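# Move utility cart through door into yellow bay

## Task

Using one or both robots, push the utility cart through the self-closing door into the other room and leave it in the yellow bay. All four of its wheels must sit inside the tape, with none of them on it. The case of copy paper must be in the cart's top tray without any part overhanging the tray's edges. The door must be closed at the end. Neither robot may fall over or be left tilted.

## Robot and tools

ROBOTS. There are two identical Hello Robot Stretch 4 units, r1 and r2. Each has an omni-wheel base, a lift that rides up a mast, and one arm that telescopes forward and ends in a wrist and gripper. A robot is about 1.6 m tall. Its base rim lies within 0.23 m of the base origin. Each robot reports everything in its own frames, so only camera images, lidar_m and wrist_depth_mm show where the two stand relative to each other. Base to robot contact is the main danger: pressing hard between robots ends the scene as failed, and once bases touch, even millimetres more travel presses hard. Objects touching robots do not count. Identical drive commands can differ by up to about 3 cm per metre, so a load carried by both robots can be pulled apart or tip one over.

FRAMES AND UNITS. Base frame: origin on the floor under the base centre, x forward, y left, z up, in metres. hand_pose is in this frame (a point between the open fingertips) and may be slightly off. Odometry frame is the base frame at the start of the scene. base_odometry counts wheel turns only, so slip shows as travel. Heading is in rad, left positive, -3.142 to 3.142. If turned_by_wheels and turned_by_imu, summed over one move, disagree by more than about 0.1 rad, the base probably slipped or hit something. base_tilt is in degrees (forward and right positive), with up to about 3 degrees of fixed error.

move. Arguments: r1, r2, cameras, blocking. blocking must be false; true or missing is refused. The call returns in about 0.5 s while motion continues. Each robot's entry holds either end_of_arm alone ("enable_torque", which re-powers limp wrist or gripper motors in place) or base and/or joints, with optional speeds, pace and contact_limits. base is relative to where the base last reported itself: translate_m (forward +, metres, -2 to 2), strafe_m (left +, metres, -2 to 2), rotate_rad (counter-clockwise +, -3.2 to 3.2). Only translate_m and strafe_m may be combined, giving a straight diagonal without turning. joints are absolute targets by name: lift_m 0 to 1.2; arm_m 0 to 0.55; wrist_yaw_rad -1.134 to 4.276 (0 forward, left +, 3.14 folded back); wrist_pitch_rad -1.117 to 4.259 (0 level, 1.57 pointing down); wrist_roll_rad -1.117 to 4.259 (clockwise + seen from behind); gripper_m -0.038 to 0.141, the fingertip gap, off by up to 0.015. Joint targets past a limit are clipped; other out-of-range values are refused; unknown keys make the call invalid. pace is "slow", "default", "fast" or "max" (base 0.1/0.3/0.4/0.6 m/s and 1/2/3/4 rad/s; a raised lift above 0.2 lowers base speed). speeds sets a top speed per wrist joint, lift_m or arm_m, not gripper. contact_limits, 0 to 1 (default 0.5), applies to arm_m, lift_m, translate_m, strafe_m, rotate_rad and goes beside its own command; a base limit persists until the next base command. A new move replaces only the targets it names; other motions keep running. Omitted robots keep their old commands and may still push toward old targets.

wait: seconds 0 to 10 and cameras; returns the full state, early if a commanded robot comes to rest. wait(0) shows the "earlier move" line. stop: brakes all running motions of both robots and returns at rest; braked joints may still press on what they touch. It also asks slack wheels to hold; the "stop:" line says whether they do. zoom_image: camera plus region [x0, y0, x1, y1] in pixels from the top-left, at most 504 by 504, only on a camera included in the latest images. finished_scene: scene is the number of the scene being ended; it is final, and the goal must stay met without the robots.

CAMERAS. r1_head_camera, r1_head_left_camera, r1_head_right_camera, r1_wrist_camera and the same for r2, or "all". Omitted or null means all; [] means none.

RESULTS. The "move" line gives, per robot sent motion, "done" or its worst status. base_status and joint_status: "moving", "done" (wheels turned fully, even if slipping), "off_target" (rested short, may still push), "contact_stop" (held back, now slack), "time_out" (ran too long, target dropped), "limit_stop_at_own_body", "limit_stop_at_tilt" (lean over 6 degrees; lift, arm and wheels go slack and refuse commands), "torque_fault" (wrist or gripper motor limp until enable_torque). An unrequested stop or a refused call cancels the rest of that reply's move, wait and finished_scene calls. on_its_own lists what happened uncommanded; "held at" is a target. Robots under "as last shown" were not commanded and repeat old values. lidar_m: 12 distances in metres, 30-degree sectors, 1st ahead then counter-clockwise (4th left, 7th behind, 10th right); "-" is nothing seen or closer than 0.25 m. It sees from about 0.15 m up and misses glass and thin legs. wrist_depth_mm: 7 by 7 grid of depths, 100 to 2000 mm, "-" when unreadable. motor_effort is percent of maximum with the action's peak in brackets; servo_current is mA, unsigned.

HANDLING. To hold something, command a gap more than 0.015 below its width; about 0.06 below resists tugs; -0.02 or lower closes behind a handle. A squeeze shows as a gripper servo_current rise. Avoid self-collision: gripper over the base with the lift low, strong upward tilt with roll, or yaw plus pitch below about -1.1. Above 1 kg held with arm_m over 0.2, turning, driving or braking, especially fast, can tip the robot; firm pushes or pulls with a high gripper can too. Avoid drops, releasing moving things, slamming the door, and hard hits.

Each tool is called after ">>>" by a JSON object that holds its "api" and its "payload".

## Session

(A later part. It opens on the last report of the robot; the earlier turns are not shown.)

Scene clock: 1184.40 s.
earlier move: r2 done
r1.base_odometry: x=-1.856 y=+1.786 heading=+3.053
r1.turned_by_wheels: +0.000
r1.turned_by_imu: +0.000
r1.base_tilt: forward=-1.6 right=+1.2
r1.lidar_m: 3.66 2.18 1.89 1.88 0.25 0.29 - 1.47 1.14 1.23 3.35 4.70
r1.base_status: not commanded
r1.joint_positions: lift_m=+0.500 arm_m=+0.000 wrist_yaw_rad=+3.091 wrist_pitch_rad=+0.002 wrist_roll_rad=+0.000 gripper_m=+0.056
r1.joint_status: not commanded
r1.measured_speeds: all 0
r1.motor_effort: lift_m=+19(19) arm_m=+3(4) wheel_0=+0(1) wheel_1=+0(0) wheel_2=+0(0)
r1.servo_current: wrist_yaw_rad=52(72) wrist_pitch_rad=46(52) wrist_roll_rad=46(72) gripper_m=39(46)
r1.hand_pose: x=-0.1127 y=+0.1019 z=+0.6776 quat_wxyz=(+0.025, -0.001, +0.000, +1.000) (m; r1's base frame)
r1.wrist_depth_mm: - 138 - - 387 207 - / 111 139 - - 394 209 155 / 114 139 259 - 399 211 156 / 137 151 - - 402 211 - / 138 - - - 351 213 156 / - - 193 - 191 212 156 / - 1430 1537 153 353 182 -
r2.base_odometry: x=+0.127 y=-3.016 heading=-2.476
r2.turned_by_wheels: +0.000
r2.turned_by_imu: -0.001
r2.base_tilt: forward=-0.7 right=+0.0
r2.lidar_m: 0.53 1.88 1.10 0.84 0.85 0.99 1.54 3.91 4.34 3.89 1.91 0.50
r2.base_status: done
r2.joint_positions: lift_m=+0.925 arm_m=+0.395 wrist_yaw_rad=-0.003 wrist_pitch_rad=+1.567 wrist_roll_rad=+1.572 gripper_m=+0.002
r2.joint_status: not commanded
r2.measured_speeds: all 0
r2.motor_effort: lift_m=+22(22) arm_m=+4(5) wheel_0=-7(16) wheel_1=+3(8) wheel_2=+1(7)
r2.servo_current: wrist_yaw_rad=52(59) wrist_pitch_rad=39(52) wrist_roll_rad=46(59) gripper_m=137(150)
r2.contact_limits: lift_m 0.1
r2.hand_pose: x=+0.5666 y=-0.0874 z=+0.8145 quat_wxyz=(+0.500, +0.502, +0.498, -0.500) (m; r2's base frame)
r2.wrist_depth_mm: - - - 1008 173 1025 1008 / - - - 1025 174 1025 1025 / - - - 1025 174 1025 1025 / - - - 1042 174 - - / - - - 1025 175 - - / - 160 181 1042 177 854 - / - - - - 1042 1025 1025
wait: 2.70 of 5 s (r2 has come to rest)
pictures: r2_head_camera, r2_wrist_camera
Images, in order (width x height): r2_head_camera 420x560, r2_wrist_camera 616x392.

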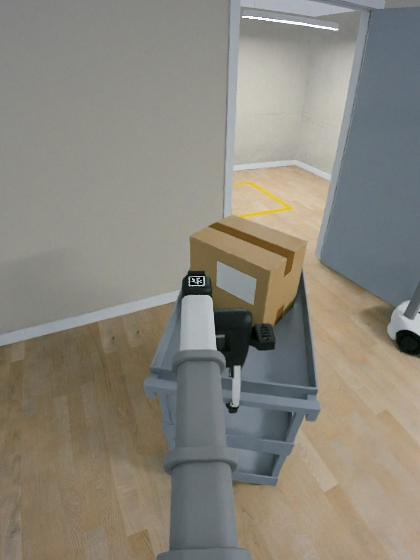

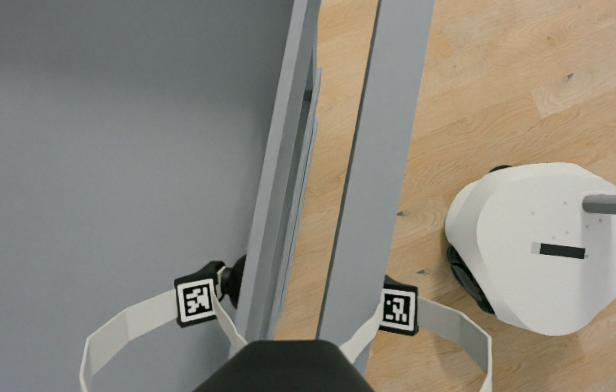

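>>> {"api": "move", "payload": {"blocking": false, "r2": {"base":{"translate_m":0.2,"strafe_m":0.1},"pace":"slow"}, "cameras": []}}

>>> {"api": "wait", "payload": {"seconds": 5, "cameras": ["r2_head_camera","r2_wrist_camera"]}}

Scene clock: 1190.77 s.
move: r2 moving
r1: as last shown
r1.base_tilt: forward=-1.6 right=+1.3
r1.lidar_m: 3.67 2.17 1.88 1.90 0.25 0.32 - 1.45 1.12 1.24 3.38 4.69
r1.motor_effort: lift_m=+19(19) arm_m=+4(4) wheel_0=+0(0) wheel_1=+0(0) wheel_2=+0(0)
r1.servo_current: wrist_yaw_rad=52(59) wrist_pitch_rad=33(46) wrist_roll_rad=46(52) gripper_m=46(46)
r1.wrist_depth_mm: - 138 - - 387 208 - / 111 138 - - 394 208 156 / 115 139 260 - 397 210 156 / 137 152 - - 402 211 - / 138 - - - 351 213 156 / - - 193 - 190 212 157 / - 1397 1499 153 351 182 -
r2.base_odometry: x=+0.121 y=-3.029 heading=-2.477
r2.turned_by_wheels: +0.000
r2.turned_by_imu: +0.000
r2.base_tilt: forward=-0.7 right=+0.1
r2.lidar_m: 0.55 1.86 1.09 0.88 0.86 0.98 1.55 3.94 4.33 3.92 1.89 0.52
r2.base_status: translate_m moving; strafe_m moving
r2.joint_positions: lift_m=+0.925 arm_m=+0.395 wrist_yaw_rad=-0.004 wrist_pitch_rad=+1.570 wrist_roll_rad=+1.572 gripper_m=+0.002
r2.joint_status: not commanded
r2.measured_speeds: translate_m=+0.048 strafe_m=+0.024 rotate_rad=+0.001 lift_m=+0.000 arm_m=+0.000 wrist_yaw_rad=-0.006 wrist_pitch_rad=+0.010 wrist_roll_rad=+0.000
r2.motor_effort: lift_m=+22(22) arm_m=+4(5) wheel_0=+2(7) wheel_1=+6(10) wheel_2=-14(16)
r2.servo_current: wrist_yaw_rad=39(52) wrist_pitch_rad=46(46) wrist_roll_rad=39(59) gripper_m=143(150)
r2.contact_limits: lift_m 0.1
r2.hand_pose: x=+0.5657 y=-0.0874 z=+0.8145 quat_wxyz=(+0.499, +0.502, +0.498, -0.501) (m; r2's base frame)
r2.wrist_depth_mm: - - - 173 174 1008 1008 / - - - 1008 173 1042 1025 / - - - 1025 174 1042 1025 / - - - 1025 174 - - / - - 174 1025 174 - - / - 159 181 1042 175 160 - / - - - - 1025 1042 1042
pictures: none
No camera images: "cameras" was empty.

Scene clock: 1193.67 s.
earlier move: r2 done
r1.base_odometry: x=-1.856 y=+1.786 heading=+3.053
r1.turned_by_wheels: +0.000
r1.turned_by_imu: +0.000
r1.base_tilt: forward=-1.6 right=+1.3
r1.lidar_m: 3.62 2.17 1.88 1.89 0.25 0.31 - 1.45 1.27 1.45 3.36 4.68
r1.base_status: not commanded
r1.joint_positions: lift_m=+0.500 arm_m=+0.000 wrist_yaw_rad=+3.091 wrist_pitch_rad=+0.002 wrist_roll_rad=+0.000 gripper_m=+0.056
r1.joint_status: not commanded
r1.measured_speeds: all 0
r1.motor_effort: lift_m=+19(19) arm_m=+4(4) wheel_0=+0(1) wheel_1=+0(0) wheel_2=+0(0)
r1.servo_current: wrist_yaw_rad=59(65) wrist_pitch_rad=39(52) wrist_roll_rad=52(65) gripper_m=39(52)
r1.hand_pose: x=-0.1127 y=+0.1019 z=+0.6776 quat_wxyz=(+0.025, -0.001, +0.000, +1.000) (m; r1's base frame)
r1.wrist_depth_mm: - 138 - - 387 207 - / 111 138 - - 392 209 155 / 115 139 260 - 397 211 156 / 137 152 - - 404 211 - / 138 - - - 351 212 156 / - - 193 - 191 212 156 / - 1430 1537 153 353 182 -
r2.base_odometry: x=+0.031 y=-3.218 heading=-2.476
r2.turned_by_wheels: +0.001
r2.turned_by_imu: +0.001
r2.base_tilt: forward=-0.7 right=+0.0
r2.lidar_m: 0.52 1.66 1.07 0.85 0.85 0.94 1.48 4.12 4.58 3.93 1.85 0.55
r2.base_status: done
r2.joint_positions: lift_m=+0.925 arm_m=+0.395 wrist_yaw_rad=-0.005 wrist_pitch_rad=+1.570 wrist_roll_rad=+1.573 gripper_m=+0.002
r2.joint_status: not commanded
r2.measured_speeds: all 0
r2.motor_effort: lift_m=+22(22) arm_m=+4(5) wheel_0=+6(12) wheel_1=+6(10) wheel_2=-7(16)
r2.servo_current: wrist_yaw_rad=46(65) wrist_pitch_rad=39(46) wrist_roll_rad=52(59) gripper_m=143(150)
r2.contact_limits: lift_m 0.1
r2.hand_pose: x=+0.5656 y=-0.0874 z=+0.8145 quat_wxyz=(+0.498, +0.502, +0.498, -0.502) (m; r2's base frame)
r2.wrist_depth_mm: - - - 1025 172 1025 1008 / - - - 1025 173 1008 1025 / - - - 243 173 1025 1025 / - - - 1025 174 - - / - - - 253 174 - - / - 165 182 1042 176 159 - / - - - - 1025 1008 1025
wait: 2.90 of 5 s (r2 has come to rest)
pictures: r2_head_camera, r2_wrist_camera
Images, in order (width x height): r2_head_camera 420x560, r2_wrist_camera 616x392.

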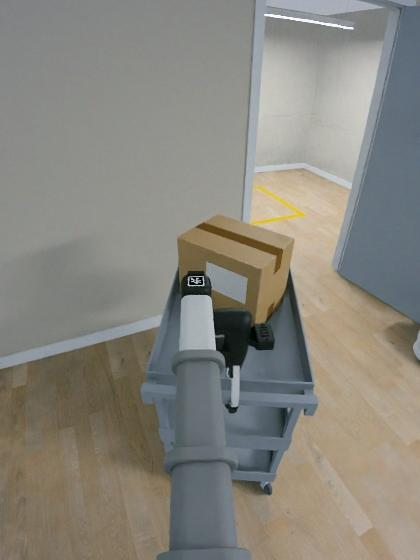

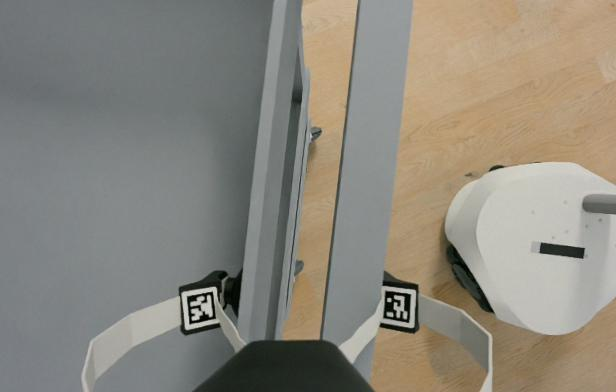

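>>> {"api": "move", "payload": {"blocking": false, "r2": {"base":{"translate_m":-0.03,"strafe_m":0.2},"pace":"slow"}, "cameras": []}}

>>> {"api": "wait", "payload": {"seconds": 5, "cameras": []}}

>>> {"api": "move", "payload": {"blocking": false, "r2": {"base":{"rotate_rad":-0.2},"pace":"slow"}, "cameras": []}}

>>> {"api": "wait", "payload": {"seconds": 4, "cameras": []}}

>>> {"api": "move", "payload": {"blocking": false, "r2": {"base":{"translate_m":-0.02,"strafe_m":0.25},"pace":"slow"}, "cameras": []}}

>>> {"api": "wait", "payload": {"seconds": 5, "cameras": ["r2_head_camera","r2_wrist_camera"]}}

Scene clock: 1210.83 s.
move: r2 moving
r1: as last shown
r1.base_tilt: forward=-1.6 right=+1.2
r1.lidar_m: 3.67 2.16 1.88 1.89 0.25 0.31 - 1.44 1.28 1.45 3.37 4.68
r1.motor_effort: lift_m=+19(19) arm_m=+3(4) wheel_0=+0(1) wheel_1=+0(0) wheel_2=+0(0)
r1.servo_current: wrist_yaw_rad=59(65) wrist_pitch_rad=46(46) wrist_roll_rad=46(59) gripper_m=39(52)
r1.wrist_depth_mm: - 138 - - 384 207 - / 111 138 - - 392 208 156 / 114 139 260 - 399 211 156 / 137 152 - - 402 211 - / 138 - - - 353 213 156 / - - 194 - 191 212 157 / - 1430 1576 153 349 182 -
r2.base_odometry: x=+0.040 y=-3.228 heading=-2.476
r2.turned_by_wheels: +0.000
r2.turned_by_imu: +0.000
r2.base_tilt: forward=-0.6 right=+0.1
r2.lidar_m: 0.53 1.66 1.04 0.86 0.82 0.92 1.43 4.15 4.55 3.95 1.88 0.54
r2.base_status: translate_m moving; strafe_m moving
r2.joint_positions: lift_m=+0.925 arm_m=+0.395 wrist_yaw_rad=-0.005 wrist_pitch_rad=+1.569 wrist_roll_rad=+1.573 gripper_m=+0.002
r2.joint_status: not commanded
r2.measured_speeds: translate_m=-0.008 strafe_m=+0.051 rotate_rad=+0.001 lift_m=+0.000 arm_m=+0.000 wrist_yaw_rad=+0.000 wrist_pitch_rad=-0.002 wrist_roll_rad=+0.000
r2.motor_effort: lift_m=+22(22) arm_m=+4(5) wheel_0=-11(11) wheel_1=+4(10) wheel_2=+2(7)
r2.servo_current: wrist_yaw_rad=52(65) wrist_pitch_rad=39(39) wrist_roll_rad=39(52) gripper_m=137(150)
r2.contact_limits: lift_m 0.1
r2.hand_pose: x=+0.5659 y=-0.0874 z=+0.8145 quat_wxyz=(+0.499, +0.502, +0.498, -0.501) (m; r2's base frame)
r2.wrist_depth_mm: - - - 1025 173 1025 1025 / - - - 1025 173 1025 1025 / - - - 235 173 991 1025 / - - - 521 174 1025 - / - - 180 866 174 - - / - 160 183 1042 176 158 - / - - - - 1025 1008 1042
pictures: none
No camera images: "cameras" was empty.

Scene clock: 1213.57 s.
earlier move: r2 done
r1.base_odometry: x=-1.856 y=+1.786 heading=+3.053
r1.turned_by_wheels: +0.000
r1.turned_by_imu: +0.000
r1.base_tilt: forward=-1.6 right=+1.3
r1.lidar_m: 3.67 2.17 1.89 1.89 0.25 0.33 - 1.43 1.36 1.63 3.39 4.68
r1.base_status: not commanded
r1.joint_positions: lift_m=+0.500 arm_m=+0.000 wrist_yaw_rad=+3.091 wrist_pitch_rad=+0.002 wrist_roll_rad=+0.000 gripper_m=+0.056
r1.joint_status: not commanded
r1.measured_speeds: all 0
r1.motor_effort: lift_m=+19(19) arm_m=+4(4) wheel_0=-1(1) wheel_1=+0(0) wheel_2=+0(0)
r1.servo_current: wrist_yaw_rad=59(65) wrist_pitch_rad=46(52) wrist_roll_rad=39(65) gripper_m=39(52)
r1.hand_pose: x=-0.1127 y=+0.1019 z=+0.6776 quat_wxyz=(+0.025, -0.001, +0.000, +1.000) (m; r1's base frame)
r1.wrist_depth_mm: - 138 - - 387 207 - / 111 139 - - 392 209 155 / 115 139 258 - 399 211 156 / 137 152 - - 399 212 - / 138 - - - 353 213 156 / - - 193 - 191 213 156 / - 1430 1537 153 353 181 -
r2.base_odometry: x=+0.178 y=-3.357 heading=-2.476
r2.turned_by_wheels: +0.000
r2.turned_by_imu: -0.001
r2.base_tilt: forward=-0.7 right=+0.0
r2.lidar_m: 0.55 1.61 0.81 0.68 0.65 0.72 1.15 4.17 4.61 4.14 2.03 0.52
r2.base_status: done
r2.joint_positions: lift_m=+0.925 arm_m=+0.395 wrist_yaw_rad=-0.005 wrist_pitch_rad=+1.565 wrist_roll_rad=+1.574 gripper_m=+0.002
r2.joint_status: not commanded
r2.measured_speeds: all 0
r2.motor_effort: lift_m=+22(22) arm_m=+4(5) wheel_0=-7(16) wheel_1=+3(10) wheel_2=+5(7)
r2.servo_current: wrist_yaw_rad=46(65) wrist_pitch_rad=46(52) wrist_roll_rad=59(72) gripper_m=143(156)
r2.contact_limits: lift_m 0.1
r2.hand_pose: x=+0.5670 y=-0.0874 z=+0.8145 quat_wxyz=(+0.499, +0.503, +0.497, -0.501) (m; r2's base frame)
r2.wrist_depth_mm: - - - - 189 1008 1008 / - - - - 1025 1025 1008 / - - - 1025 174 1025 1008 / - - - 1025 175 - - / - - 181 1042 174 1025 - / - 163 181 1042 175 891 - / - - - - 1042 1025 1008
wait: 2.73 of 5 s (r2 has come to rest)
pictures: none
No camera images: "cameras" was empty.

Scene clock: 1214.07 s.
move: r2 moving
r1: as last shown
r1.lidar_m: 3.64 2.16 1.86 1.89 0.25 0.31 - 1.46 1.36 1.58 3.37 4.70
r1.motor_effort: lift_m=+19(19) arm_m=+4(4) wheel_0=+0(1) wheel_1=+0(0) wheel_2=+0(0)
r1.servo_current: wrist_yaw_rad=59(59) wrist_pitch_rad=46(52) wrist_roll_rad=52(65) gripper_m=46(46)
r1.wrist_depth_mm: - 138 - - 387 207 - / 111 138 - - 394 210 155 / 114 139 262 - 397 211 156 / 137 152 - - 402 211 - / 138 - - - 351 212 157 / - - 194 - 190 213 157 / - 1430 1576 154 353 182 -
r2.base_odometry: x=+0.178 y=-3.357 heading=-2.598
r2.turned_by_wheels: -0.122
r2.turned_by_imu: -0.118
r2.base_tilt: forward=-0.6 right=+0.1
r2.lidar_m: 0.52 1.62 0.90 0.66 0.64 0.70 0.98 3.10 4.40 4.21 2.04 0.55
r2.base_status: rotate_rad moving
r2.joint_positions: lift_m=+0.925 arm_m=+0.395 wrist_yaw_rad=-0.002 wrist_pitch_rad=+1.565 wrist_roll_rad=+1.574 gripper_m=+0.002
r2.joint_status: not commanded
r2.measured_speeds: translate_m=+0.000 strafe_m=+0.001 rotate_rad=-0.421 lift_m=+0.000 arm_m=+0.000 wrist_yaw_rad=+0.028 wrist_pitch_rad=+0.000 wrist_roll_rad=-0.012
r2.motor_effort: lift_m=+22(22) arm_m=+5(5) wheel_0=+9(12) wheel_1=+6(8) wheel_2=+11(13)
r2.servo_current: wrist_yaw_rad=39(65) wrist_pitch_rad=39(52) wrist_roll_rad=59(59) gripper_m=143(150)
r2.contact_limits: lift_m 0.1
r2.hand_pose: x=+0.5672 y=-0.0874 z=+0.8145 quat_wxyz=(+0.500, +0.503, +0.497, -0.500) (m; r2's base frame)
r2.wrist_depth_mm: - - - 1025 172 991 1008 / - - - 496 173 1008 991 / - - - 820 173 1008 1008 / - - - 240 174 1025 - / - - - 831 1025 1025 - / - 162 185 504 177 854 - / - 137 - - 1025 1025 1042
pictures: none
No camera images: "cameras" was empty.

Scene clock: 1214.73 s.
earlier move: r2 done
r1.base_odometry: x=-1.856 y=+1.786 heading=+3.053
r1.turned_by_wheels: +0.000
r1.turned_by_imu: +0.000
r1.base_tilt: forward=-1.6 right=+1.3
r1.lidar_m: 3.62 2.17 1.88 1.89 0.25 0.31 - 1.46 1.35 1.54 3.39 4.68
r1.base_status: not commanded
r1.joint_positions: lift_m=+0.500 arm_m=+0.000 wrist_yaw_rad=+3.091 wrist_pitch_rad=+0.002 wrist_roll_rad=+0.000 gripper_m=+0.056
r1.joint_status: not commanded
r1.measured_speeds: all 0
r1.motor_effort: lift_m=+19(19) arm_m=+4(4) wheel_0=+1(1) wheel_1=+0(0) wheel_2=+0(0)
r1.servo_current: wrist_yaw_rad=46(59) wrist_pitch_rad=46(52) wrist_roll_rad=52(65) gripper_m=39(46)
r1.hand_pose: x=-0.1127 y=+0.1019 z=+0.6776 quat_wxyz=(+0.025, -0.001, +0.000, +1.000) (m; r1's base frame)
r1.wrist_depth_mm: - 138 - - 389 207 - / 111 138 - - 392 208 156 / 115 139 259 - 397 211 156 / 137 152 - - 399 211 - / 138 - - - 351 213 156 / - - 193 - 191 212 157 / - 1430 1537 153 353 182 -
r2.base_odometry: x=+0.178 y=-3.357 heading=-2.674
r2.turned_by_wheels: -0.077
r2.turned_by_imu: -0.075
r2.base_tilt: forward=-0.7 right=+0.1
r2.lidar_m: 0.53 1.61 0.99 0.69 0.64 0.66 0.91 2.30 4.29 4.28 2.05 0.58
r2.base_status: done
r2.joint_positions: lift_m=+0.925 arm_m=+0.395 wrist_yaw_rad=+0.000 wrist_pitch_rad=+1.565 wrist_roll_rad=+1.570 gripper_m=+0.002
r2.joint_status: not commanded
r2.measured_speeds: all 0
r2.motor_effort: lift_m=+22(22) arm_m=+5(5) wheel_0=+6(12) wheel_1=+6(8) wheel_2=+6(13)
r2.servo_current: wrist_yaw_rad=52(65) wrist_pitch_rad=46(52) wrist_roll_rad=46(59) gripper_m=143(150)
r2.contact_limits: lift_m 0.1
r2.hand_pose: x=+0.5675 y=-0.0874 z=+0.8145 quat_wxyz=(+0.502, +0.501, +0.499, -0.498) (m; r2's base frame)
r2.wrist_depth_mm: - - 183 173 1025 1008 1025 / - - 181 413 1008 1025 1025 / - - 174 174 1042 1025 1025 / - - 197 174 1025 1025 - / - - 187 175 1025 1008 - / - 167 183 175 177 854 - / - 136 - - 1042 1025 1025
wait: 0.67 of 4 s (r2 has come to rest)
pictures: none
No camera images: "cameras" was empty.

Scene clock: 1215.23 s.
move: r2 moving
r1: as last shown
r1.base_tilt: forward=-1.6 right=+1.2
r1.lidar_m: 3.65 2.16 1.90 1.89 0.25 0.29 - 1.46 1.36 1.55 3.33 4.68
r1.motor_effort: lift_m=+19(19) arm_m=+3(4) wheel_0=-1(1) wheel_1=+0(0) wheel_2=+0(0)
r1.servo_current: wrist_yaw_rad=52(65) wrist_pitch_rad=39(46) wrist_roll_rad=59(59) gripper_m=46(52)
r1.wrist_depth_mm: - 138 - - 389 207 - / 111 139 - - 392 209 155 / 115 139 259 - 394 210 155 / 137 152 - - 402 211 - / 138 - - - 353 211 156 / - - 193 - 191 212 157 / - 1397 1499 153 353 182 -
r2.base_odometry: x=+0.185 y=-3.369 heading=-2.674
r2.turned_by_wheels: +0.000
r2.turned_by_imu: +0.000
r2.base_tilt: forward=-0.7 right=+0.1
r2.lidar_m: 0.52 1.62 0.98 0.69 0.64 0.67 0.89 2.25 4.29 4.30 2.05 0.55
r2.base_status: translate_m moving; strafe_m moving
r2.joint_positions: lift_m=+0.925 arm_m=+0.395 wrist_yaw_rad=+0.000 wrist_pitch_rad=+1.565 wrist_roll_rad=+1.569 gripper_m=+0.002
r2.joint_status: not commanded
r2.measured_speeds: translate_m=-0.004 strafe_m=+0.054 rotate_rad=-0.003 lift_m=+0.000 arm_m=+0.000 wrist_yaw_rad=+0.000 wrist_pitch_rad=+0.000 wrist_roll_rad=+0.000
r2.motor_effort: lift_m=+22(22) arm_m=+5(5) wheel_0=-10(12) wheel_1=+7(10) wheel_2=+5(6)
r2.servo_current: wrist_yaw_rad=46(52) wrist_pitch_rad=46(46) wrist_roll_rad=46(52) gripper_m=143(150)
r2.contact_limits: lift_m 0.1
r2.hand_pose: x=+0.5675 y=-0.0874 z=+0.8145 quat_wxyz=(+0.502, +0.501, +0.499, -0.498) (m; r2's base frame)
r2.wrist_depth_mm: - - 179 173 1008 1025 991 / - - 206 410 1042 1025 1008 / - - 198 500 1025 1025 1025 / - - 193 174 1025 1042 - / - - 183 175 1025 - - / - 167 183 175 177 155 - / - 135 - - 1042 1042 1008
pictures: none
No camera images: "cameras" was empty.

Scene clock: 1218.43 s.
earlier move: r2 done
r1.base_odometry: x=-1.856 y=+1.786 heading=+3.053
r1.turned_by_wheels: +0.000
r1.turned_by_imu: +0.000
r1.base_tilt: forward=-1.6 right=+1.3
r1.lidar_m: 3.65 2.18 1.90 1.89 0.25 0.31 - 1.44 1.47 1.81 3.36 4.69
r1.base_status: not commanded
r1.joint_positions: lift_m=+0.500 arm_m=+0.000 wrist_yaw_rad=+3.091 wrist_pitch_rad=+0.002 wrist_roll_rad=+0.000 gripper_m=+0.056
r1.joint_status: not commanded
r1.measured_speeds: all 0
r1.motor_effort: lift_m=+19(19) arm_m=+4(4) wheel_0=+0(1) wheel_1=+0(0) wheel_2=+0(0)
r1.servo_current: wrist_yaw_rad=46(65) wrist_pitch_rad=33(52) wrist_roll_rad=52(72) gripper_m=39(52)
r1.hand_pose: x=-0.1127 y=+0.1019 z=+0.6776 quat_wxyz=(+0.025, -0.001, +0.000, +1.000) (m; r1's base frame)
r1.wrist_depth_mm: - 138 - - 389 207 - / 111 139 - - 392 209 155 / 115 139 259 - 399 211 156 / 137 151 - - 399 211 - / 138 - - - 353 213 156 / - - 194 - 191 213 157 / - 1397 1576 153 355 182 -
r2.base_odometry: x=+0.308 y=-3.571 heading=-2.675
r2.turned_by_wheels: +0.000
r2.turned_by_imu: -0.001
r2.base_tilt: forward=-0.7 right=+0.1
r2.lidar_m: 0.54 1.50 0.67 0.46 0.42 0.44 0.62 1.52 4.45 4.53 2.23 0.52
r2.base_status: done
r2.joint_positions: lift_m=+0.925 arm_m=+0.395 wrist_yaw_rad=-0.004 wrist_pitch_rad=+1.567 wrist_roll_rad=+1.573 gripper_m=+0.002
r2.joint_status: not commanded
r2.measured_speeds: all 0
r2.motor_effort: lift_m=+22(22) arm_m=+5(5) wheel_0=-7(16) wheel_1=+1(10) wheel_2=+2(6)
r2.servo_current: wrist_yaw_rad=52(59) wrist_pitch_rad=39(52) wrist_roll_rad=39(59) gripper_m=150(150)
r2.contact_limits: lift_m 0.1
r2.hand_pose: x=+0.5666 y=-0.0874 z=+0.8145 quat_wxyz=(+0.499, +0.503, +0.497, -0.501) (m; r2's base frame)
r2.wrist_depth_mm: - - - - 173 1008 1008 / - - - 1042 174 1008 1008 / - - - 1042 174 1008 1025 / - - - 1008 174 - - / - - 187 1025 175 - - / - 160 180 1025 175 854 - / - - - - 1025 1042 1025
wait: 3.20 of 5 s (r2 has come to rest)
pictures: r2_head_camera, r2_wrist_camera
Images, in order (width x height): r2_head_camera 420x560, r2_wrist_camera 616x392.

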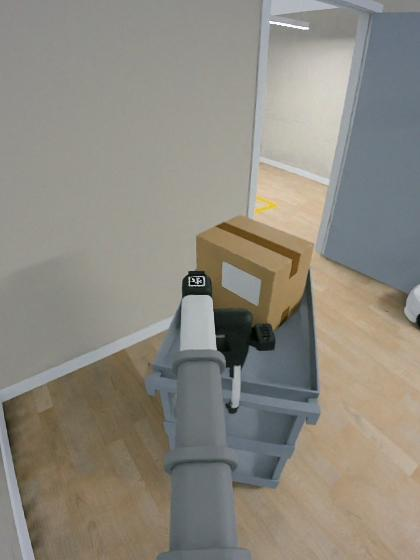

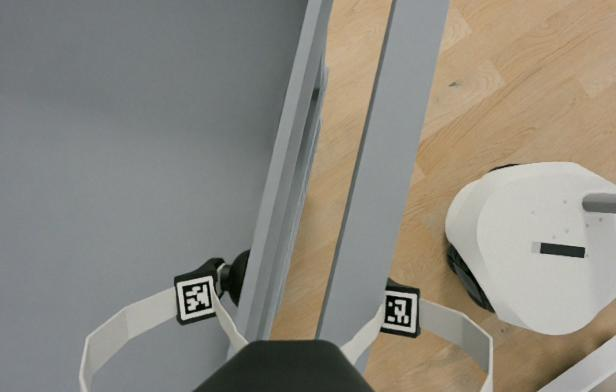

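>>> {"api": "move", "payload": {"blocking": false, "r2": {"base":{"translate_m":-0.15,"strafe_m":-0.3},"pace":"slow"}, "cameras": []}}

>>> {"api": "wait", "payload": {"seconds": 6, "cameras": []}}

>>> {"api": "move", "payload": {"blocking": false, "r2": {"base":{"translate_m":-0.1,"strafe_m":-0.3},"pace":"slow"}, "cameras": []}}

>>> {"api": "wait", "payload": {"seconds": 6, "cameras": ["r2_head_camera","r2_wrist_camera"]}}

Scene clock: 1241.77 s.
move: r2 moving
r1: as last shown
r1.lidar_m: 3.64 2.16 1.88 1.88 0.25 0.33 - 1.47 1.46 1.77 3.35 4.71
r1.motor_effort: lift_m=+19(19) arm_m=+3(4) wheel_0=+0(0) wheel_1=+0(0) wheel_2=+0(0)
r1.servo_current: wrist_yaw_rad=52(59) wrist_pitch_rad=39(46) wrist_roll_rad=39(59) gripper_m=39(46)
r1.wrist_depth_mm: - 138 - - 389 206 - / 111 138 - - 392 209 156 / 115 139 259 - 397 211 156 / 137 152 - - 399 211 - / 137 - - - 351 213 156 / - - 193 - 191 213 156 / - 1464 1499 153 351 182 -
r2.base_odometry: x=+0.308 y=-3.559 heading=-2.675
r2.turned_by_wheels: +0.000
r2.turned_by_imu: +0.001
r2.base_tilt: forward=-0.6 right=+0.0
r2.lidar_m: 0.55 1.51 0.68 0.45 0.41 0.43 0.63 1.52 4.40 4.55 2.22 0.52
r2.base_status: translate_m moving; strafe_m moving
r2.joint_positions: lift_m=+0.925 arm_m=+0.395 wrist_yaw_rad=-0.004 wrist_pitch_rad=+1.567 wrist_roll_rad=+1.573 gripper_m=+0.002
r2.joint_status: not commanded
r2.measured_speeds: translate_m=-0.021 strafe_m=-0.043 rotate_rad=-0.001 lift_m=+0.000 arm_m=+0.000 wrist_yaw_rad=+0.000 wrist_pitch_rad=+0.000 wrist_roll_rad=+0.000
r2.motor_effort: lift_m=+22(22) arm_m=+5(5) wheel_0=+4(8) wheel_1=-9(9) wheel_2=+5(6)
r2.servo_current: wrist_yaw_rad=46(59) wrist_pitch_rad=46(46) wrist_roll_rad=39(59) gripper_m=143(150)
r2.contact_limits: lift_m 0.1
r2.hand_pose: x=+0.5666 y=-0.0874 z=+0.8145 quat_wxyz=(+0.499, +0.503, +0.497, -0.501) (m; r2's base frame)
r2.wrist_depth_mm: - - - - 173 1008 1025 / - - - 1025 174 1025 1008 / - - - 1008 174 1025 1025 / - - - 1025 174 1025 - / - - 186 1042 175 1042 - / - 160 180 1042 175 917 - / - - - - 1025 1025 1025
pictures: none
No camera images: "cameras" was empty.

Scene clock: 1245.90 s.
earlier move: r2 done
r1.base_odometry: x=-1.856 y=+1.786 heading=+3.053
r1.turned_by_wheels: +0.000
r1.turned_by_imu: +0.000
r1.base_tilt: forward=-1.6 right=+1.3
r1.lidar_m: 3.67 2.16 1.88 1.90 0.25 0.31 - 1.44 1.51 1.56 3.37 4.69
r1.base_status: not commanded
r1.joint_positions: lift_m=+0.500 arm_m=+0.000 wrist_yaw_rad=+3.091 wrist_pitch_rad=+0.002 wrist_roll_rad=+0.000 gripper_m=+0.056
r1.joint_status: not commanded
r1.measured_speeds: all 0
r1.motor_effort: lift_m=+19(19) arm_m=+4(4) wheel_0=+0(1) wheel_1=+0(0) wheel_2=+0(0)
r1.servo_current: wrist_yaw_rad=46(72) wrist_pitch_rad=46(52) wrist_roll_rad=52(78) gripper_m=46(46)
r1.hand_pose: x=-0.1127 y=+0.1019 z=+0.6776 quat_wxyz=(+0.025, -0.001, +0.000, +1.000) (m; r1's base frame)
r1.wrist_depth_mm: - 138 - - 387 206 - / 111 138 - - 392 208 156 / 114 139 259 - 399 210 156 / 137 152 - - 402 211 - / 138 - - - 353 213 156 / - - 194 - 190 211 156 / - 1430 1499 154 353 181 -
r2.base_odometry: x=+0.307 y=-3.236 heading=-2.673
r2.turned_by_wheels: +0.001
r2.turned_by_imu: +0.003
r2.base_tilt: forward=-0.6 right=+0.1
r2.lidar_m: 0.46 0.47 0.93 0.62 0.61 0.62 0.85 2.12 4.13 4.35 2.25 0.55
r2.base_status: done
r2.joint_positions: lift_m=+0.925 arm_m=+0.395 wrist_yaw_rad=+0.004 wrist_pitch_rad=+1.567 wrist_roll_rad=+1.566 gripper_m=+0.002
r2.joint_status: not commanded
r2.measured_speeds: all 0
r2.motor_effort: lift_m=+22(22) arm_m=+5(5) wheel_0=+10(14) wheel_1=-1(11) wheel_2=+9(12)
r2.servo_current: wrist_yaw_rad=46(59) wrist_pitch_rad=39(52) wrist_roll_rad=33(59) gripper_m=143(150)
r2.contact_limits: lift_m 0.1
r2.hand_pose: x=+0.5673 y=-0.0874 z=+0.8145 quat_wxyz=(+0.503, +0.499, +0.501, -0.497) (m; r2's base frame)
r2.wrist_depth_mm: 234 185 228 1042 1008 1008 1025 / - - 228 173 1025 1025 1008 / - - 202 174 991 1008 1025 / - - 202 174 1025 1025 - / - - 198 174 1025 - - / - - 185 175 177 151 - / - 146 158 - 1025 1042 1025
wait: 4.13 of 6 s (r2 has come to rest)
pictures: none
No camera images: "cameras" was empty.

Scene clock: 1246.40 s.
move: r2 moving
r1: as last shown
r1.lidar_m: 3.61 2.16 1.89 1.90 0.25 0.30 - 1.47 1.52 1.57 3.38 4.69
r1.servo_current: wrist_yaw_rad=39(52) wrist_pitch_rad=39(52) wrist_roll_rad=52(52) gripper_m=46(46)
r1.wrist_depth_mm: - 138 - - 387 207 - / 111 138 - - 392 209 155 / 115 139 259 - 399 211 156 / 137 152 - - 402 211 - / 138 - - - 351 213 156 / - - 194 - 191 213 156 / - 1464 1537 154 353 182 -
r2.base_odometry: x=+0.305 y=-3.223 heading=-2.672
r2.turned_by_wheels: +0.002
r2.turned_by_imu: +0.002
r2.base_tilt: forward=-0.6 right=+0.0
r2.lidar_m: 0.47 0.45 0.93 0.66 0.60 0.63 0.82 2.16 4.14 4.36 2.28 0.60
r2.base_status: translate_m moving; strafe_m moving
r2.joint_positions: lift_m=+0.925 arm_m=+0.395 wrist_yaw_rad=+0.004 wrist_pitch_rad=+1.567 wrist_roll_rad=+1.566 gripper_m=+0.002
r2.joint_status: not commanded
r2.measured_speeds: translate_m=-0.016 strafe_m=-0.047 rotate_rad=-0.001 lift_m=+0.000 arm_m=+0.000 wrist_yaw_rad=+0.000 wrist_pitch_rad=+0.000 wrist_roll_rad=-0.001
r2.motor_effort: lift_m=+22(22) arm_m=+5(5) wheel_0=+14(15) wheel_1=-5(5) wheel_2=+14(15)
r2.servo_current: wrist_yaw_rad=52(52) wrist_pitch_rad=46(46) wrist_roll_rad=46(52) gripper_m=137(143)
r2.contact_limits: lift_m 0.1
r2.hand_pose: x=+0.5674 y=-0.0874 z=+0.8145 quat_wxyz=(+0.503, +0.499, +0.501, -0.497) (m; r2's base frame)
r2.wrist_depth_mm: 235 184 225 1025 1025 1008 991 / - - 225 173 1025 1008 1025 / - - 200 173 1008 991 1008 / - - 206 174 1025 1025 - / - - 202 174 1008 - - / - - 186 175 179 151 - / - 147 157 - 1025 1042 1042
pictures: none
No camera images: "cameras" was empty.

Scene clock: 1250.33 s.
earlier move: r2 done
r1.base_odometry: x=-1.856 y=+1.786 heading=+3.053
r1.turned_by_wheels: +0.000
r1.turned_by_imu: +0.000
r1.base_tilt: forward=-1.6 right=+1.3
r1.lidar_m: 3.63 2.16 1.90 1.89 0.25 0.29 - 1.46 1.53 1.48 3.35 4.71
r1.base_status: not commanded
r1.joint_positions: lift_m=+0.500 arm_m=+0.000 wrist_yaw_rad=+3.091 wrist_pitch_rad=+0.002 wrist_roll_rad=+0.000 gripper_m=+0.056
r1.joint_status: not commanded
r1.measured_speeds: all 0
r1.motor_effort: lift_m=+19(19) arm_m=+4(4) wheel_0=+0(1) wheel_1=+0(0) wheel_2=+0(0)
r1.servo_current: wrist_yaw_rad=46(65) wrist_pitch_rad=39(52) wrist_roll_rad=33(72) gripper_m=52(52)
r1.hand_pose: x=-0.1127 y=+0.1019 z=+0.6776 quat_wxyz=(+0.025, -0.001, +0.000, +1.000) (m; r1's base frame)
r1.wrist_depth_mm: - 138 - - 387 208 - / 111 139 - - 394 208 155 / 115 139 260 - 399 211 155 / 137 152 - - 399 211 - / 138 - - - 351 212 156 / - - 193 - 191 213 157 / - 1464 1537 154 353 181 -
r2.base_odometry: x=+0.260 y=-2.924 heading=-2.672
r2.turned_by_wheels: +0.000
r2.turned_by_imu: +0.004
r2.base_tilt: forward=-0.6 right=+0.1
r2.lidar_m: 0.40 0.43 1.19 0.84 0.79 0.84 1.12 2.96 3.90 4.14 3.94 0.63
r2.base_status: done
r2.joint_positions: lift_m=+0.925 arm_m=+0.395 wrist_yaw_rad=+0.008 wrist_pitch_rad=+1.567 wrist_roll_rad=+1.561 gripper_m=+0.002
r2.joint_status: not commanded
r2.measured_speeds: all 0
r2.motor_effort: lift_m=+22(22) arm_m=+5(5) wheel_0=+11(17) wheel_1=-1(6) wheel_2=+11(15)
r2.servo_current: wrist_yaw_rad=59(65) wrist_pitch_rad=46(46) wrist_roll_rad=59(72) gripper_m=143(156)
r2.contact_limits: lift_m 0.1
r2.hand_pose: x=+0.5677 y=-0.0874 z=+0.8145 quat_wxyz=(+0.505, +0.497, +0.503, -0.495) (m; r2's base frame)
r2.wrist_depth_mm: 198 172 1025 1025 1025 991 991 / 198 220 172 1025 991 1008 1025 / - 206 173 1025 1008 1008 1008 / - 185 173 173 1042 1042 - / - - 200 173 208 - - / - - 185 173 173 - - / - 152 174 - 173 1042 1042
wait: 3.93 of 6 s (r2 has come to rest)
pictures: r2_head_camera, r2_wrist_camera
Images, in order (width x height): r2_head_camera 420x560, r2_wrist_camera 616x392.

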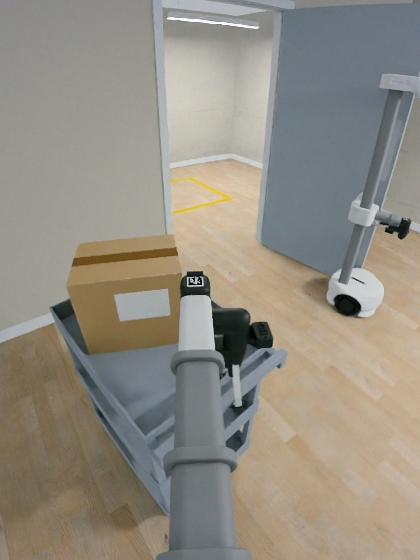

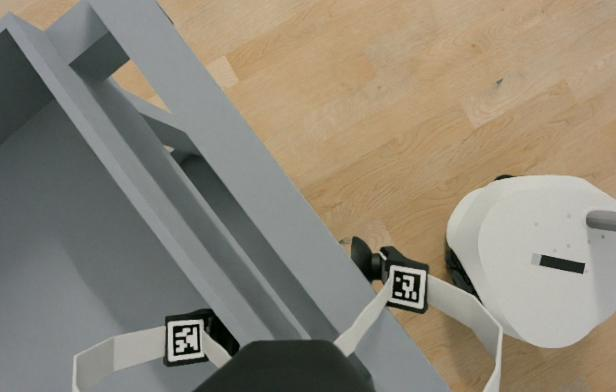

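>>> {"api": "move", "payload": {"blocking": false, "r2": {"base":{"translate_m":-0.2,"strafe_m":-0.4},"pace":"slow"}, "cameras": []}}

>>> {"api": "wait", "payload": {"seconds": 7, "cameras": ["r2_head_camera","r2_wrist_camera"]}}

Scene clock: 1258.53 s.
move: r2 moving
r1: as last shown
r1.lidar_m: 3.64 2.14 1.87 1.90 0.25 0.27 - 1.43 1.49 1.47 3.38 4.69
r1.motor_effort: lift_m=+19(19) arm_m=+4(4) wheel_0=+0(1) wheel_1=+0(1) wheel_2=+0(0)
r1.servo_current: wrist_yaw_rad=52(65) wrist_pitch_rad=39(52) wrist_roll_rad=59(59) gripper_m=39(52)
r1.wrist_depth_mm: - 138 - - 387 206 - / 111 138 - - 392 210 156 / 115 139 262 - 399 211 156 / 137 152 - - 399 211 - / 137 - - - 351 213 157 / - - 194 - 191 212 156 / - 1430 1537 154 351 181 -
r2.base_odometry: x=+0.260 y=-2.911 heading=-2.670
r2.turned_by_wheels: +0.002
r2.turned_by_imu: +0.003
r2.base_tilt: forward=-0.6 right=+0.1
r2.lidar_m: 0.39 0.43 1.21 0.86 0.81 0.82 1.14 2.97 3.90 4.14 3.95 0.65
r2.base_status: translate_m moving; strafe_m moving
r2.joint_positions: lift_m=+0.925 arm_m=+0.395 wrist_yaw_rad=+0.009 wrist_pitch_rad=+1.567 wrist_roll_rad=+1.561 gripper_m=+0.002
r2.joint_status: not commanded
r2.measured_speeds: translate_m=-0.022 strafe_m=-0.044 rotate_rad=-0.002 lift_m=+0.000 arm_m=+0.000 wrist_yaw_rad=+0.002 wrist_pitch_rad=+0.000 wrist_roll_rad=+0.000
r2.motor_effort: lift_m=+22(22) arm_m=+5(5) wheel_0=+13(17) wheel_1=-4(4) wheel_2=+14(16)
r2.servo_current: wrist_yaw_rad=59(65) wrist_pitch_rad=46(46) wrist_roll_rad=59(65) gripper_m=143(143)
r2.contact_limits: lift_m 0.1
r2.hand_pose: x=+0.5677 y=-0.0874 z=+0.8145 quat_wxyz=(+0.505, +0.496, +0.503, -0.494) (m; r2's base frame)
r2.wrist_depth_mm: 198 173 1008 1008 1008 1025 991 / 199 218 173 1042 1025 1008 1008 / - 215 173 1008 1025 1008 1008 / - 184 173 1008 1008 1025 - / - - 199 173 212 - - / - - 186 174 174 154 - / - 152 175 - 173 1042 1025
pictures: none
No camera images: "cameras" was empty.

Scene clock: 1263.80 s.
earlier move: r2 done
r1.base_odometry: x=-1.856 y=+1.786 heading=+3.053
r1.turned_by_wheels: +0.000
r1.turned_by_imu: +0.000
r1.base_tilt: forward=-1.6 right=+1.3
r1.lidar_m: 3.65 2.18 1.87 1.89 0.25 0.33 - 1.47 2.33 1.32 1.47 4.70
r1.base_status: not commanded
r1.joint_positions: lift_m=+0.500 arm_m=+0.000 wrist_yaw_rad=+3.091 wrist_pitch_rad=+0.002 wrist_roll_rad=+0.000 gripper_m=+0.056
r1.joint_status: not commanded
r1.measured_speeds: all 0
r1.motor_effort: lift_m=+19(19) arm_m=+3(4) wheel_0=+0(1) wheel_1=+0(1) wheel_2=+0(0)
r1.servo_current: wrist_yaw_rad=46(72) wrist_pitch_rad=39(52) wrist_roll_rad=39(65) gripper_m=39(52)
r1.hand_pose: x=-0.1127 y=+0.1019 z=+0.6776 quat_wxyz=(+0.025, -0.001, +0.000, +1.000) (m; r1's base frame)
r1.wrist_depth_mm: - 138 - - 389 207 - / 111 138 - - 392 210 156 / 115 139 258 - 399 211 156 / 137 152 - - 399 211 - / 137 - - - 351 213 156 / - - 194 - 190 211 157 / - 1397 1499 153 353 182 -
r2.base_odometry: x=+0.256 y=-2.477 heading=-2.670
r2.turned_by_wheels: -0.001
r2.turned_by_imu: +0.004
r2.base_tilt: forward=-0.7 right=+0.1
r2.lidar_m: 0.37 0.44 1.51 1.07 1.03 1.08 1.48 3.38 3.50 3.88 3.71 0.60
r2.base_status: done
r2.joint_positions: lift_m=+0.925 arm_m=+0.395 wrist_yaw_rad=+0.009 wrist_pitch_rad=+1.567 wrist_roll_rad=+1.561 gripper_m=+0.002
r2.joint_status: not commanded
r2.measured_speeds: all 0
r2.motor_effort: lift_m=+22(22) arm_m=+5(5) wheel_0=+10(18) wheel_1=-1(5) wheel_2=+8(16)
r2.servo_current: wrist_yaw_rad=59(72) wrist_pitch_rad=39(52) wrist_roll_rad=59(78) gripper_m=150(156)
r2.contact_limits: lift_m 0.1
r2.hand_pose: x=+0.5677 y=-0.0874 z=+0.8145 quat_wxyz=(+0.506, +0.496, +0.504, -0.494) (m; r2's base frame)
r2.wrist_depth_mm: 196 172 1025 1025 1025 1025 1042 / 198 219 172 1042 1008 1008 1042 / - 206 172 1042 1042 1025 1008 / - 184 172 172 1025 1025 - / - - 200 173 207 - - / - - 185 173 172 - - / - 152 174 - 173 1025 1008
wait: 5.27 of 7 s (r2 has come to rest)
pictures: r2_head_camera, r2_wrist_camera
Images, in order (width x height): r2_head_camera 420x560, r2_wrist_camera 616x392.

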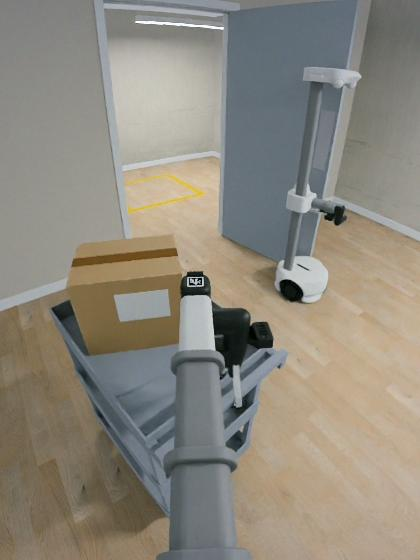

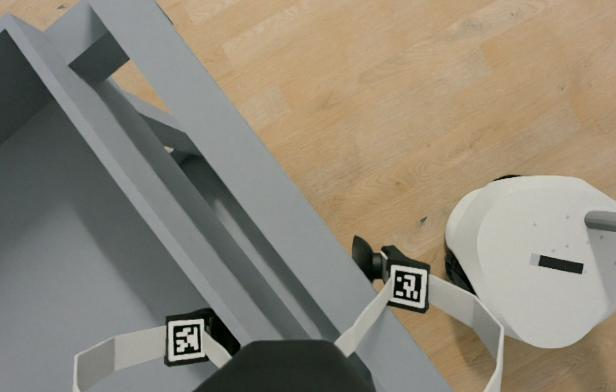

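>>> {"api": "move", "payload": {"blocking": false, "r2": {"base":{"translate_m":0.0,"strafe_m":-0.35},"pace":"slow"}, "cameras": []}}

>>> {"api": "wait", "payload": {"seconds": 7, "cameras": ["r2_head_camera","r2_wrist_camera"]}}

Scene clock: 1276.67 s.
move: r2 moving
r1: as last shown
r1.lidar_m: 3.64 2.16 1.89 1.89 0.25 0.32 - 1.46 2.35 1.30 1.43 4.69
r1.motor_effort: lift_m=+19(19) arm_m=+3(4) wheel_0=+0(1) wheel_1=+0(0) wheel_2=+0(0)
r1.servo_current: wrist_yaw_rad=59(59) wrist_pitch_rad=46(52) wrist_roll_rad=46(65) gripper_m=46(46)
r1.wrist_depth_mm: - 138 - - 387 208 - / 111 138 - - 394 210 155 / 115 139 258 - 399 211 156 / 137 152 - - 399 211 - / 138 - - - 353 213 157 / - - 194 - 191 211 156 / - 1464 1537 153 351 181 -
r2.base_odometry: x=+0.250 y=-2.464 heading=-2.669
r2.turned_by_wheels: +0.001
r2.turned_by_imu: +0.002
r2.base_tilt: forward=-0.7 right=+0.1
r2.lidar_m: 0.39 0.41 1.54 1.10 1.05 1.08 1.47 3.39 3.50 3.85 3.70 0.60
r2.base_status: translate_m moving; strafe_m moving
r2.joint_positions: lift_m=+0.925 arm_m=+0.395 wrist_yaw_rad=+0.009 wrist_pitch_rad=+1.567 wrist_roll_rad=+1.561 gripper_m=+0.002
r2.joint_status: not commanded
r2.measured_speeds: translate_m=+0.000 strafe_m=-0.056 rotate_rad=+0.002 lift_m=+0.000 arm_m=+0.000 wrist_yaw_rad=+0.000 wrist_pitch_rad=+0.000 wrist_roll_rad=+0.000
r2.motor_effort: lift_m=+22(22) arm_m=+5(5) wheel_0=+18(18) wheel_1=-4(4) wheel_2=+0(5)
r2.servo_current: wrist_yaw_rad=59(72) wrist_pitch_rad=39(46) wrist_roll_rad=52(65) gripper_m=150(150)
r2.contact_limits: lift_m 0.1
r2.hand_pose: x=+0.5677 y=-0.0874 z=+0.8145 quat_wxyz=(+0.506, +0.496, +0.504, -0.494) (m; r2's base frame)
r2.wrist_depth_mm: 196 171 1025 1025 1025 1008 991 / 201 216 171 1008 1008 1008 1008 / - 214 171 1008 1025 1025 1025 / - 182 172 173 1008 1008 - / - - 202 172 211 - - / - - 185 173 173 - - / - 152 174 - 173 1025 1042
pictures: none
No camera images: "cameras" was empty.

Scene clock: 1280.80 s.
earlier move: r2 done
r1.base_odometry: x=-1.856 y=+1.786 heading=+3.053
r1.turned_by_wheels: +0.000
r1.turned_by_imu: +0.000
r1.base_tilt: forward=-1.6 right=+1.3
r1.lidar_m: 3.67 2.16 1.90 1.90 0.25 0.31 - 1.47 2.36 1.17 1.22 4.69
r1.base_status: not commanded
r1.joint_positions: lift_m=+0.500 arm_m=+0.000 wrist_yaw_rad=+3.091 wrist_pitch_rad=+0.002 wrist_roll_rad=+0.000 gripper_m=+0.056
r1.joint_status: not commanded
r1.measured_speeds: all 0
r1.motor_effort: lift_m=+19(19) arm_m=+4(4) wheel_0=+0(1) wheel_1=+0(0) wheel_2=+0(0)
r1.servo_current: wrist_yaw_rad=65(72) wrist_pitch_rad=39(52) wrist_roll_rad=46(65) gripper_m=46(52)
r1.hand_pose: x=-0.1127 y=+0.1019 z=+0.6776 quat_wxyz=(+0.025, -0.001, +0.000, +1.000) (m; r1's base frame)
r1.wrist_depth_mm: - 138 - - 384 208 - / 111 139 - - 394 209 155 / 115 139 259 - 399 209 156 / 137 152 - - 397 212 - / 138 - - - 351 213 156 / - - 194 - 191 213 157 / - 1464 1537 153 351 182 -
r2.base_odometry: x=+0.097 y=-2.165 heading=-2.669
r2.turned_by_wheels: -0.001
r2.turned_by_imu: +0.003
r2.base_tilt: forward=-0.6 right=+0.1
r2.lidar_m: 0.35 0.41 1.94 1.38 1.33 1.39 1.87 3.22 3.32 3.54 3.40 0.63
r2.base_status: done
r2.joint_positions: lift_m=+0.925 arm_m=+0.395 wrist_yaw_rad=+0.009 wrist_pitch_rad=+1.567 wrist_roll_rad=+1.560 gripper_m=+0.002
r2.joint_status: not commanded
r2.measured_speeds: all 0
r2.motor_effort: lift_m=+22(22) arm_m=+5(5) wheel_0=+8(19) wheel_1=+0(4) wheel_2=+0(5)
r2.servo_current: wrist_yaw_rad=46(72) wrist_pitch_rad=33(46) wrist_roll_rad=52(78) gripper_m=143(150)
r2.contact_limits: lift_m 0.1
r2.hand_pose: x=+0.5676 y=-0.0874 z=+0.8145 quat_wxyz=(+0.506, +0.496, +0.504, -0.494) (m; r2's base frame)
r2.wrist_depth_mm: 170 1025 1042 1025 1008 1042 1008 / 195 171 1008 1025 1008 1042 1025 / 187 230 172 1025 1042 1042 1025 / - 207 172 1025 1042 1008 - / - 176 203 173 202 - - / - - 189 173 173 163 - / - 156 173 - 173 1025 1025
wait: 4.13 of 7 s (r2 has come to rest)
pictures: r2_head_camera, r2_wrist_camera
Images, in order (width x height): r2_head_camera 420x560, r2_wrist_camera 616x392.

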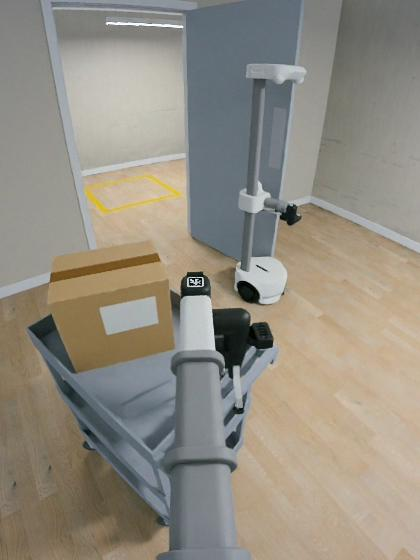

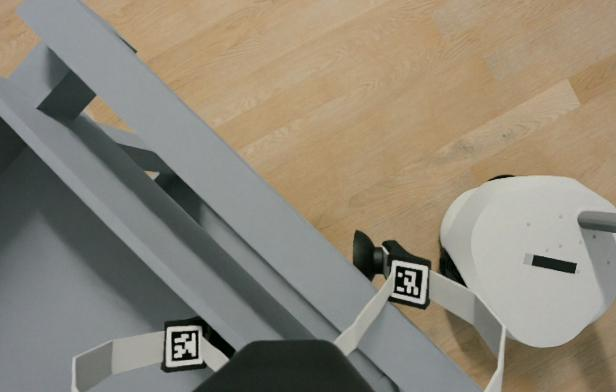

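>>> {"api": "move", "payload": {"blocking": false, "r2": {"base":{"translate_m":-0.15,"strafe_m":-0.4},"pace":"slow"}, "cameras": []}}

>>> {"api": "wait", "payload": {"seconds": 7, "cameras": ["r2_head_camera","r2_wrist_camera"]}}

Scene clock: 1292.03 s.
move: r2 moving
r1: as last shown
r1.lidar_m: 3.61 2.16 1.87 1.90 0.25 0.31 - 1.46 2.36 0.94 0.85 4.69
r1.servo_current: wrist_yaw_rad=59(59) wrist_pitch_rad=39(52) wrist_roll_rad=59(59) gripper_m=46(46)
r1.wrist_depth_mm: - 138 - - 387 207 - / 111 138 - - 392 209 155 / 114 139 260 - 397 211 156 / 137 152 - - 399 212 - / 138 - - - 355 213 156 / - - 193 - 191 213 157 / - 1464 1537 154 351 182 -
r2.base_odometry: x=+0.096 y=-2.153 heading=-2.669
r2.turned_by_wheels: +0.001
r2.turned_by_imu: +0.002
r2.base_tilt: forward=-0.7 right=+0.1
r2.lidar_m: 0.51 0.56 1.96 1.40 1.35 1.39 1.89 3.22 3.33 3.54 3.40 0.56
r2.base_status: translate_m moving; strafe_m moving
r2.joint_positions: lift_m=+0.925 arm_m=+0.395 wrist_yaw_rad=+0.003 wrist_pitch_rad=+1.565 wrist_roll_rad=+1.570 gripper_m=+0.002
r2.joint_status: not commanded
r2.measured_speeds: translate_m=-0.018 strafe_m=-0.047 rotate_rad=+0.004 lift_m=+0.000 arm_m=+0.000 wrist_yaw_rad=+0.000 wrist_pitch_rad=+0.000 wrist_roll_rad=+0.000
r2.motor_effort: lift_m=+22(22) arm_m=+4(5) wheel_0=+9(10) wheel_1=-8(9) wheel_2=+10(10)
r2.servo_current: wrist_yaw_rad=46(59) wrist_pitch_rad=46(46) wrist_roll_rad=39(59) gripper_m=143(150)
r2.contact_limits: lift_m 0.1
r2.hand_pose: x=+0.5679 y=-0.0874 z=+0.8145 quat_wxyz=(+0.503, +0.500, +0.500, -0.497) (m; r2's base frame)
r2.wrist_depth_mm: - - 182 172 1025 991 991 / - - 209 173 1025 1025 1008 / - - 175 174 1025 1025 991 / - - 201 174 1025 1025 - / - - 195 174 1025 1008 - / - 163 185 175 178 931 - / - - - - 1042 1025 1008
pictures: none
No camera images: "cameras" was empty.

Scene clock: 1297.07 s.
earlier move: r2 done
r1.base_odometry: x=-1.856 y=+1.786 heading=+3.053
r1.turned_by_wheels: +0.000
r1.turned_by_imu: +0.000
r1.base_tilt: forward=-1.6 right=+1.2
r1.lidar_m: 3.65 2.18 1.89 1.88 0.25 0.30 - 1.46 2.37 2.86 0.96 1.00
r1.base_status: not commanded
r1.joint_positions: lift_m=+0.500 arm_m=+0.000 wrist_yaw_rad=+3.091 wrist_pitch_rad=+0.002 wrist_roll_rad=+0.000 gripper_m=+0.056
r1.joint_status: not commanded
r1.measured_speeds: all 0
r1.motor_effort: lift_m=+19(19) arm_m=+4(4) wheel_0=+0(1) wheel_1=+0(0) wheel_2=+0(0)
r1.servo_current: wrist_yaw_rad=46(72) wrist_pitch_rad=39(52) wrist_roll_rad=52(72) gripper_m=33(52)
r1.hand_pose: x=-0.1127 y=+0.1019 z=+0.6776 quat_wxyz=(+0.025, -0.001, +0.000, +1.000) (m; r1's base frame)
r1.wrist_depth_mm: - 138 - - 387 207 - / 111 139 - - 392 209 156 / 115 139 260 - 399 210 156 / 137 152 - - 399 211 - / 138 - - - 353 213 156 / - - 194 - 191 212 157 / - 1464 1537 153 353 181 -
r2.base_odometry: x=+0.049 y=-1.741 heading=-2.668
r2.turned_by_wheels: +0.000
r2.turned_by_imu: +0.002
r2.base_tilt: forward=-0.6 right=+0.0
r2.lidar_m: 0.47 0.53 2.34 1.70 1.60 1.63 2.26 2.87 2.99 3.28 3.14 0.56
r2.base_status: done
r2.joint_positions: lift_m=+0.925 arm_m=+0.395 wrist_yaw_rad=+0.003 wrist_pitch_rad=+1.565 wrist_roll_rad=+1.568 gripper_m=+0.002
r2.joint_status: not commanded
r2.measured_speeds: all 0
r2.motor_effort: lift_m=+22(22) arm_m=+5(5) wheel_0=+8(17) wheel_1=-2(9) wheel_2=+7(13)
r2.servo_current: wrist_yaw_rad=52(65) wrist_pitch_rad=46(52) wrist_roll_rad=46(59) gripper_m=143(150)
r2.contact_limits: lift_m 0.1
r2.hand_pose: x=+0.5679 y=-0.0874 z=+0.8145 quat_wxyz=(+0.503, +0.500, +0.500, -0.497) (m; r2's base frame)
r2.wrist_depth_mm: - - 251 173 1025 1025 991 / - - 225 173 1008 1025 991 / - - 194 174 1025 1025 1042 / - - 204 174 1042 1008 - / - - 190 175 1025 - - / - 163 185 174 178 154 - / - 139 - - 1042 1025 1025
wait: 5.03 of 7 s (r2 has come to rest)
pictures: r2_head_camera, r2_wrist_camera
Images, in order (width x height): r2_head_camera 420x560, r2_wrist_camera 616x392.

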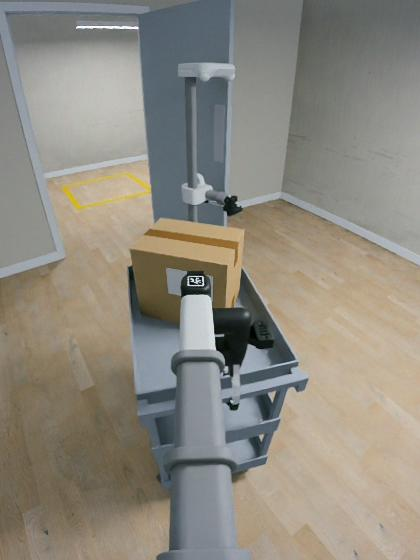

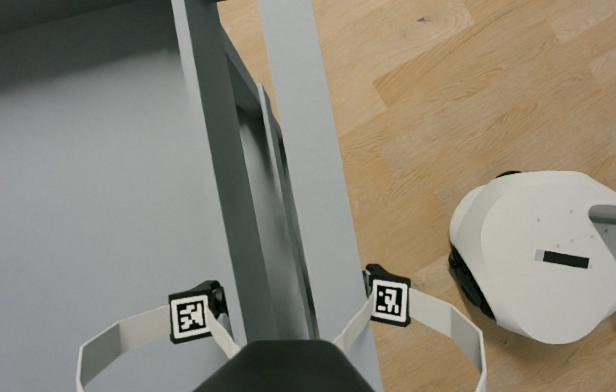

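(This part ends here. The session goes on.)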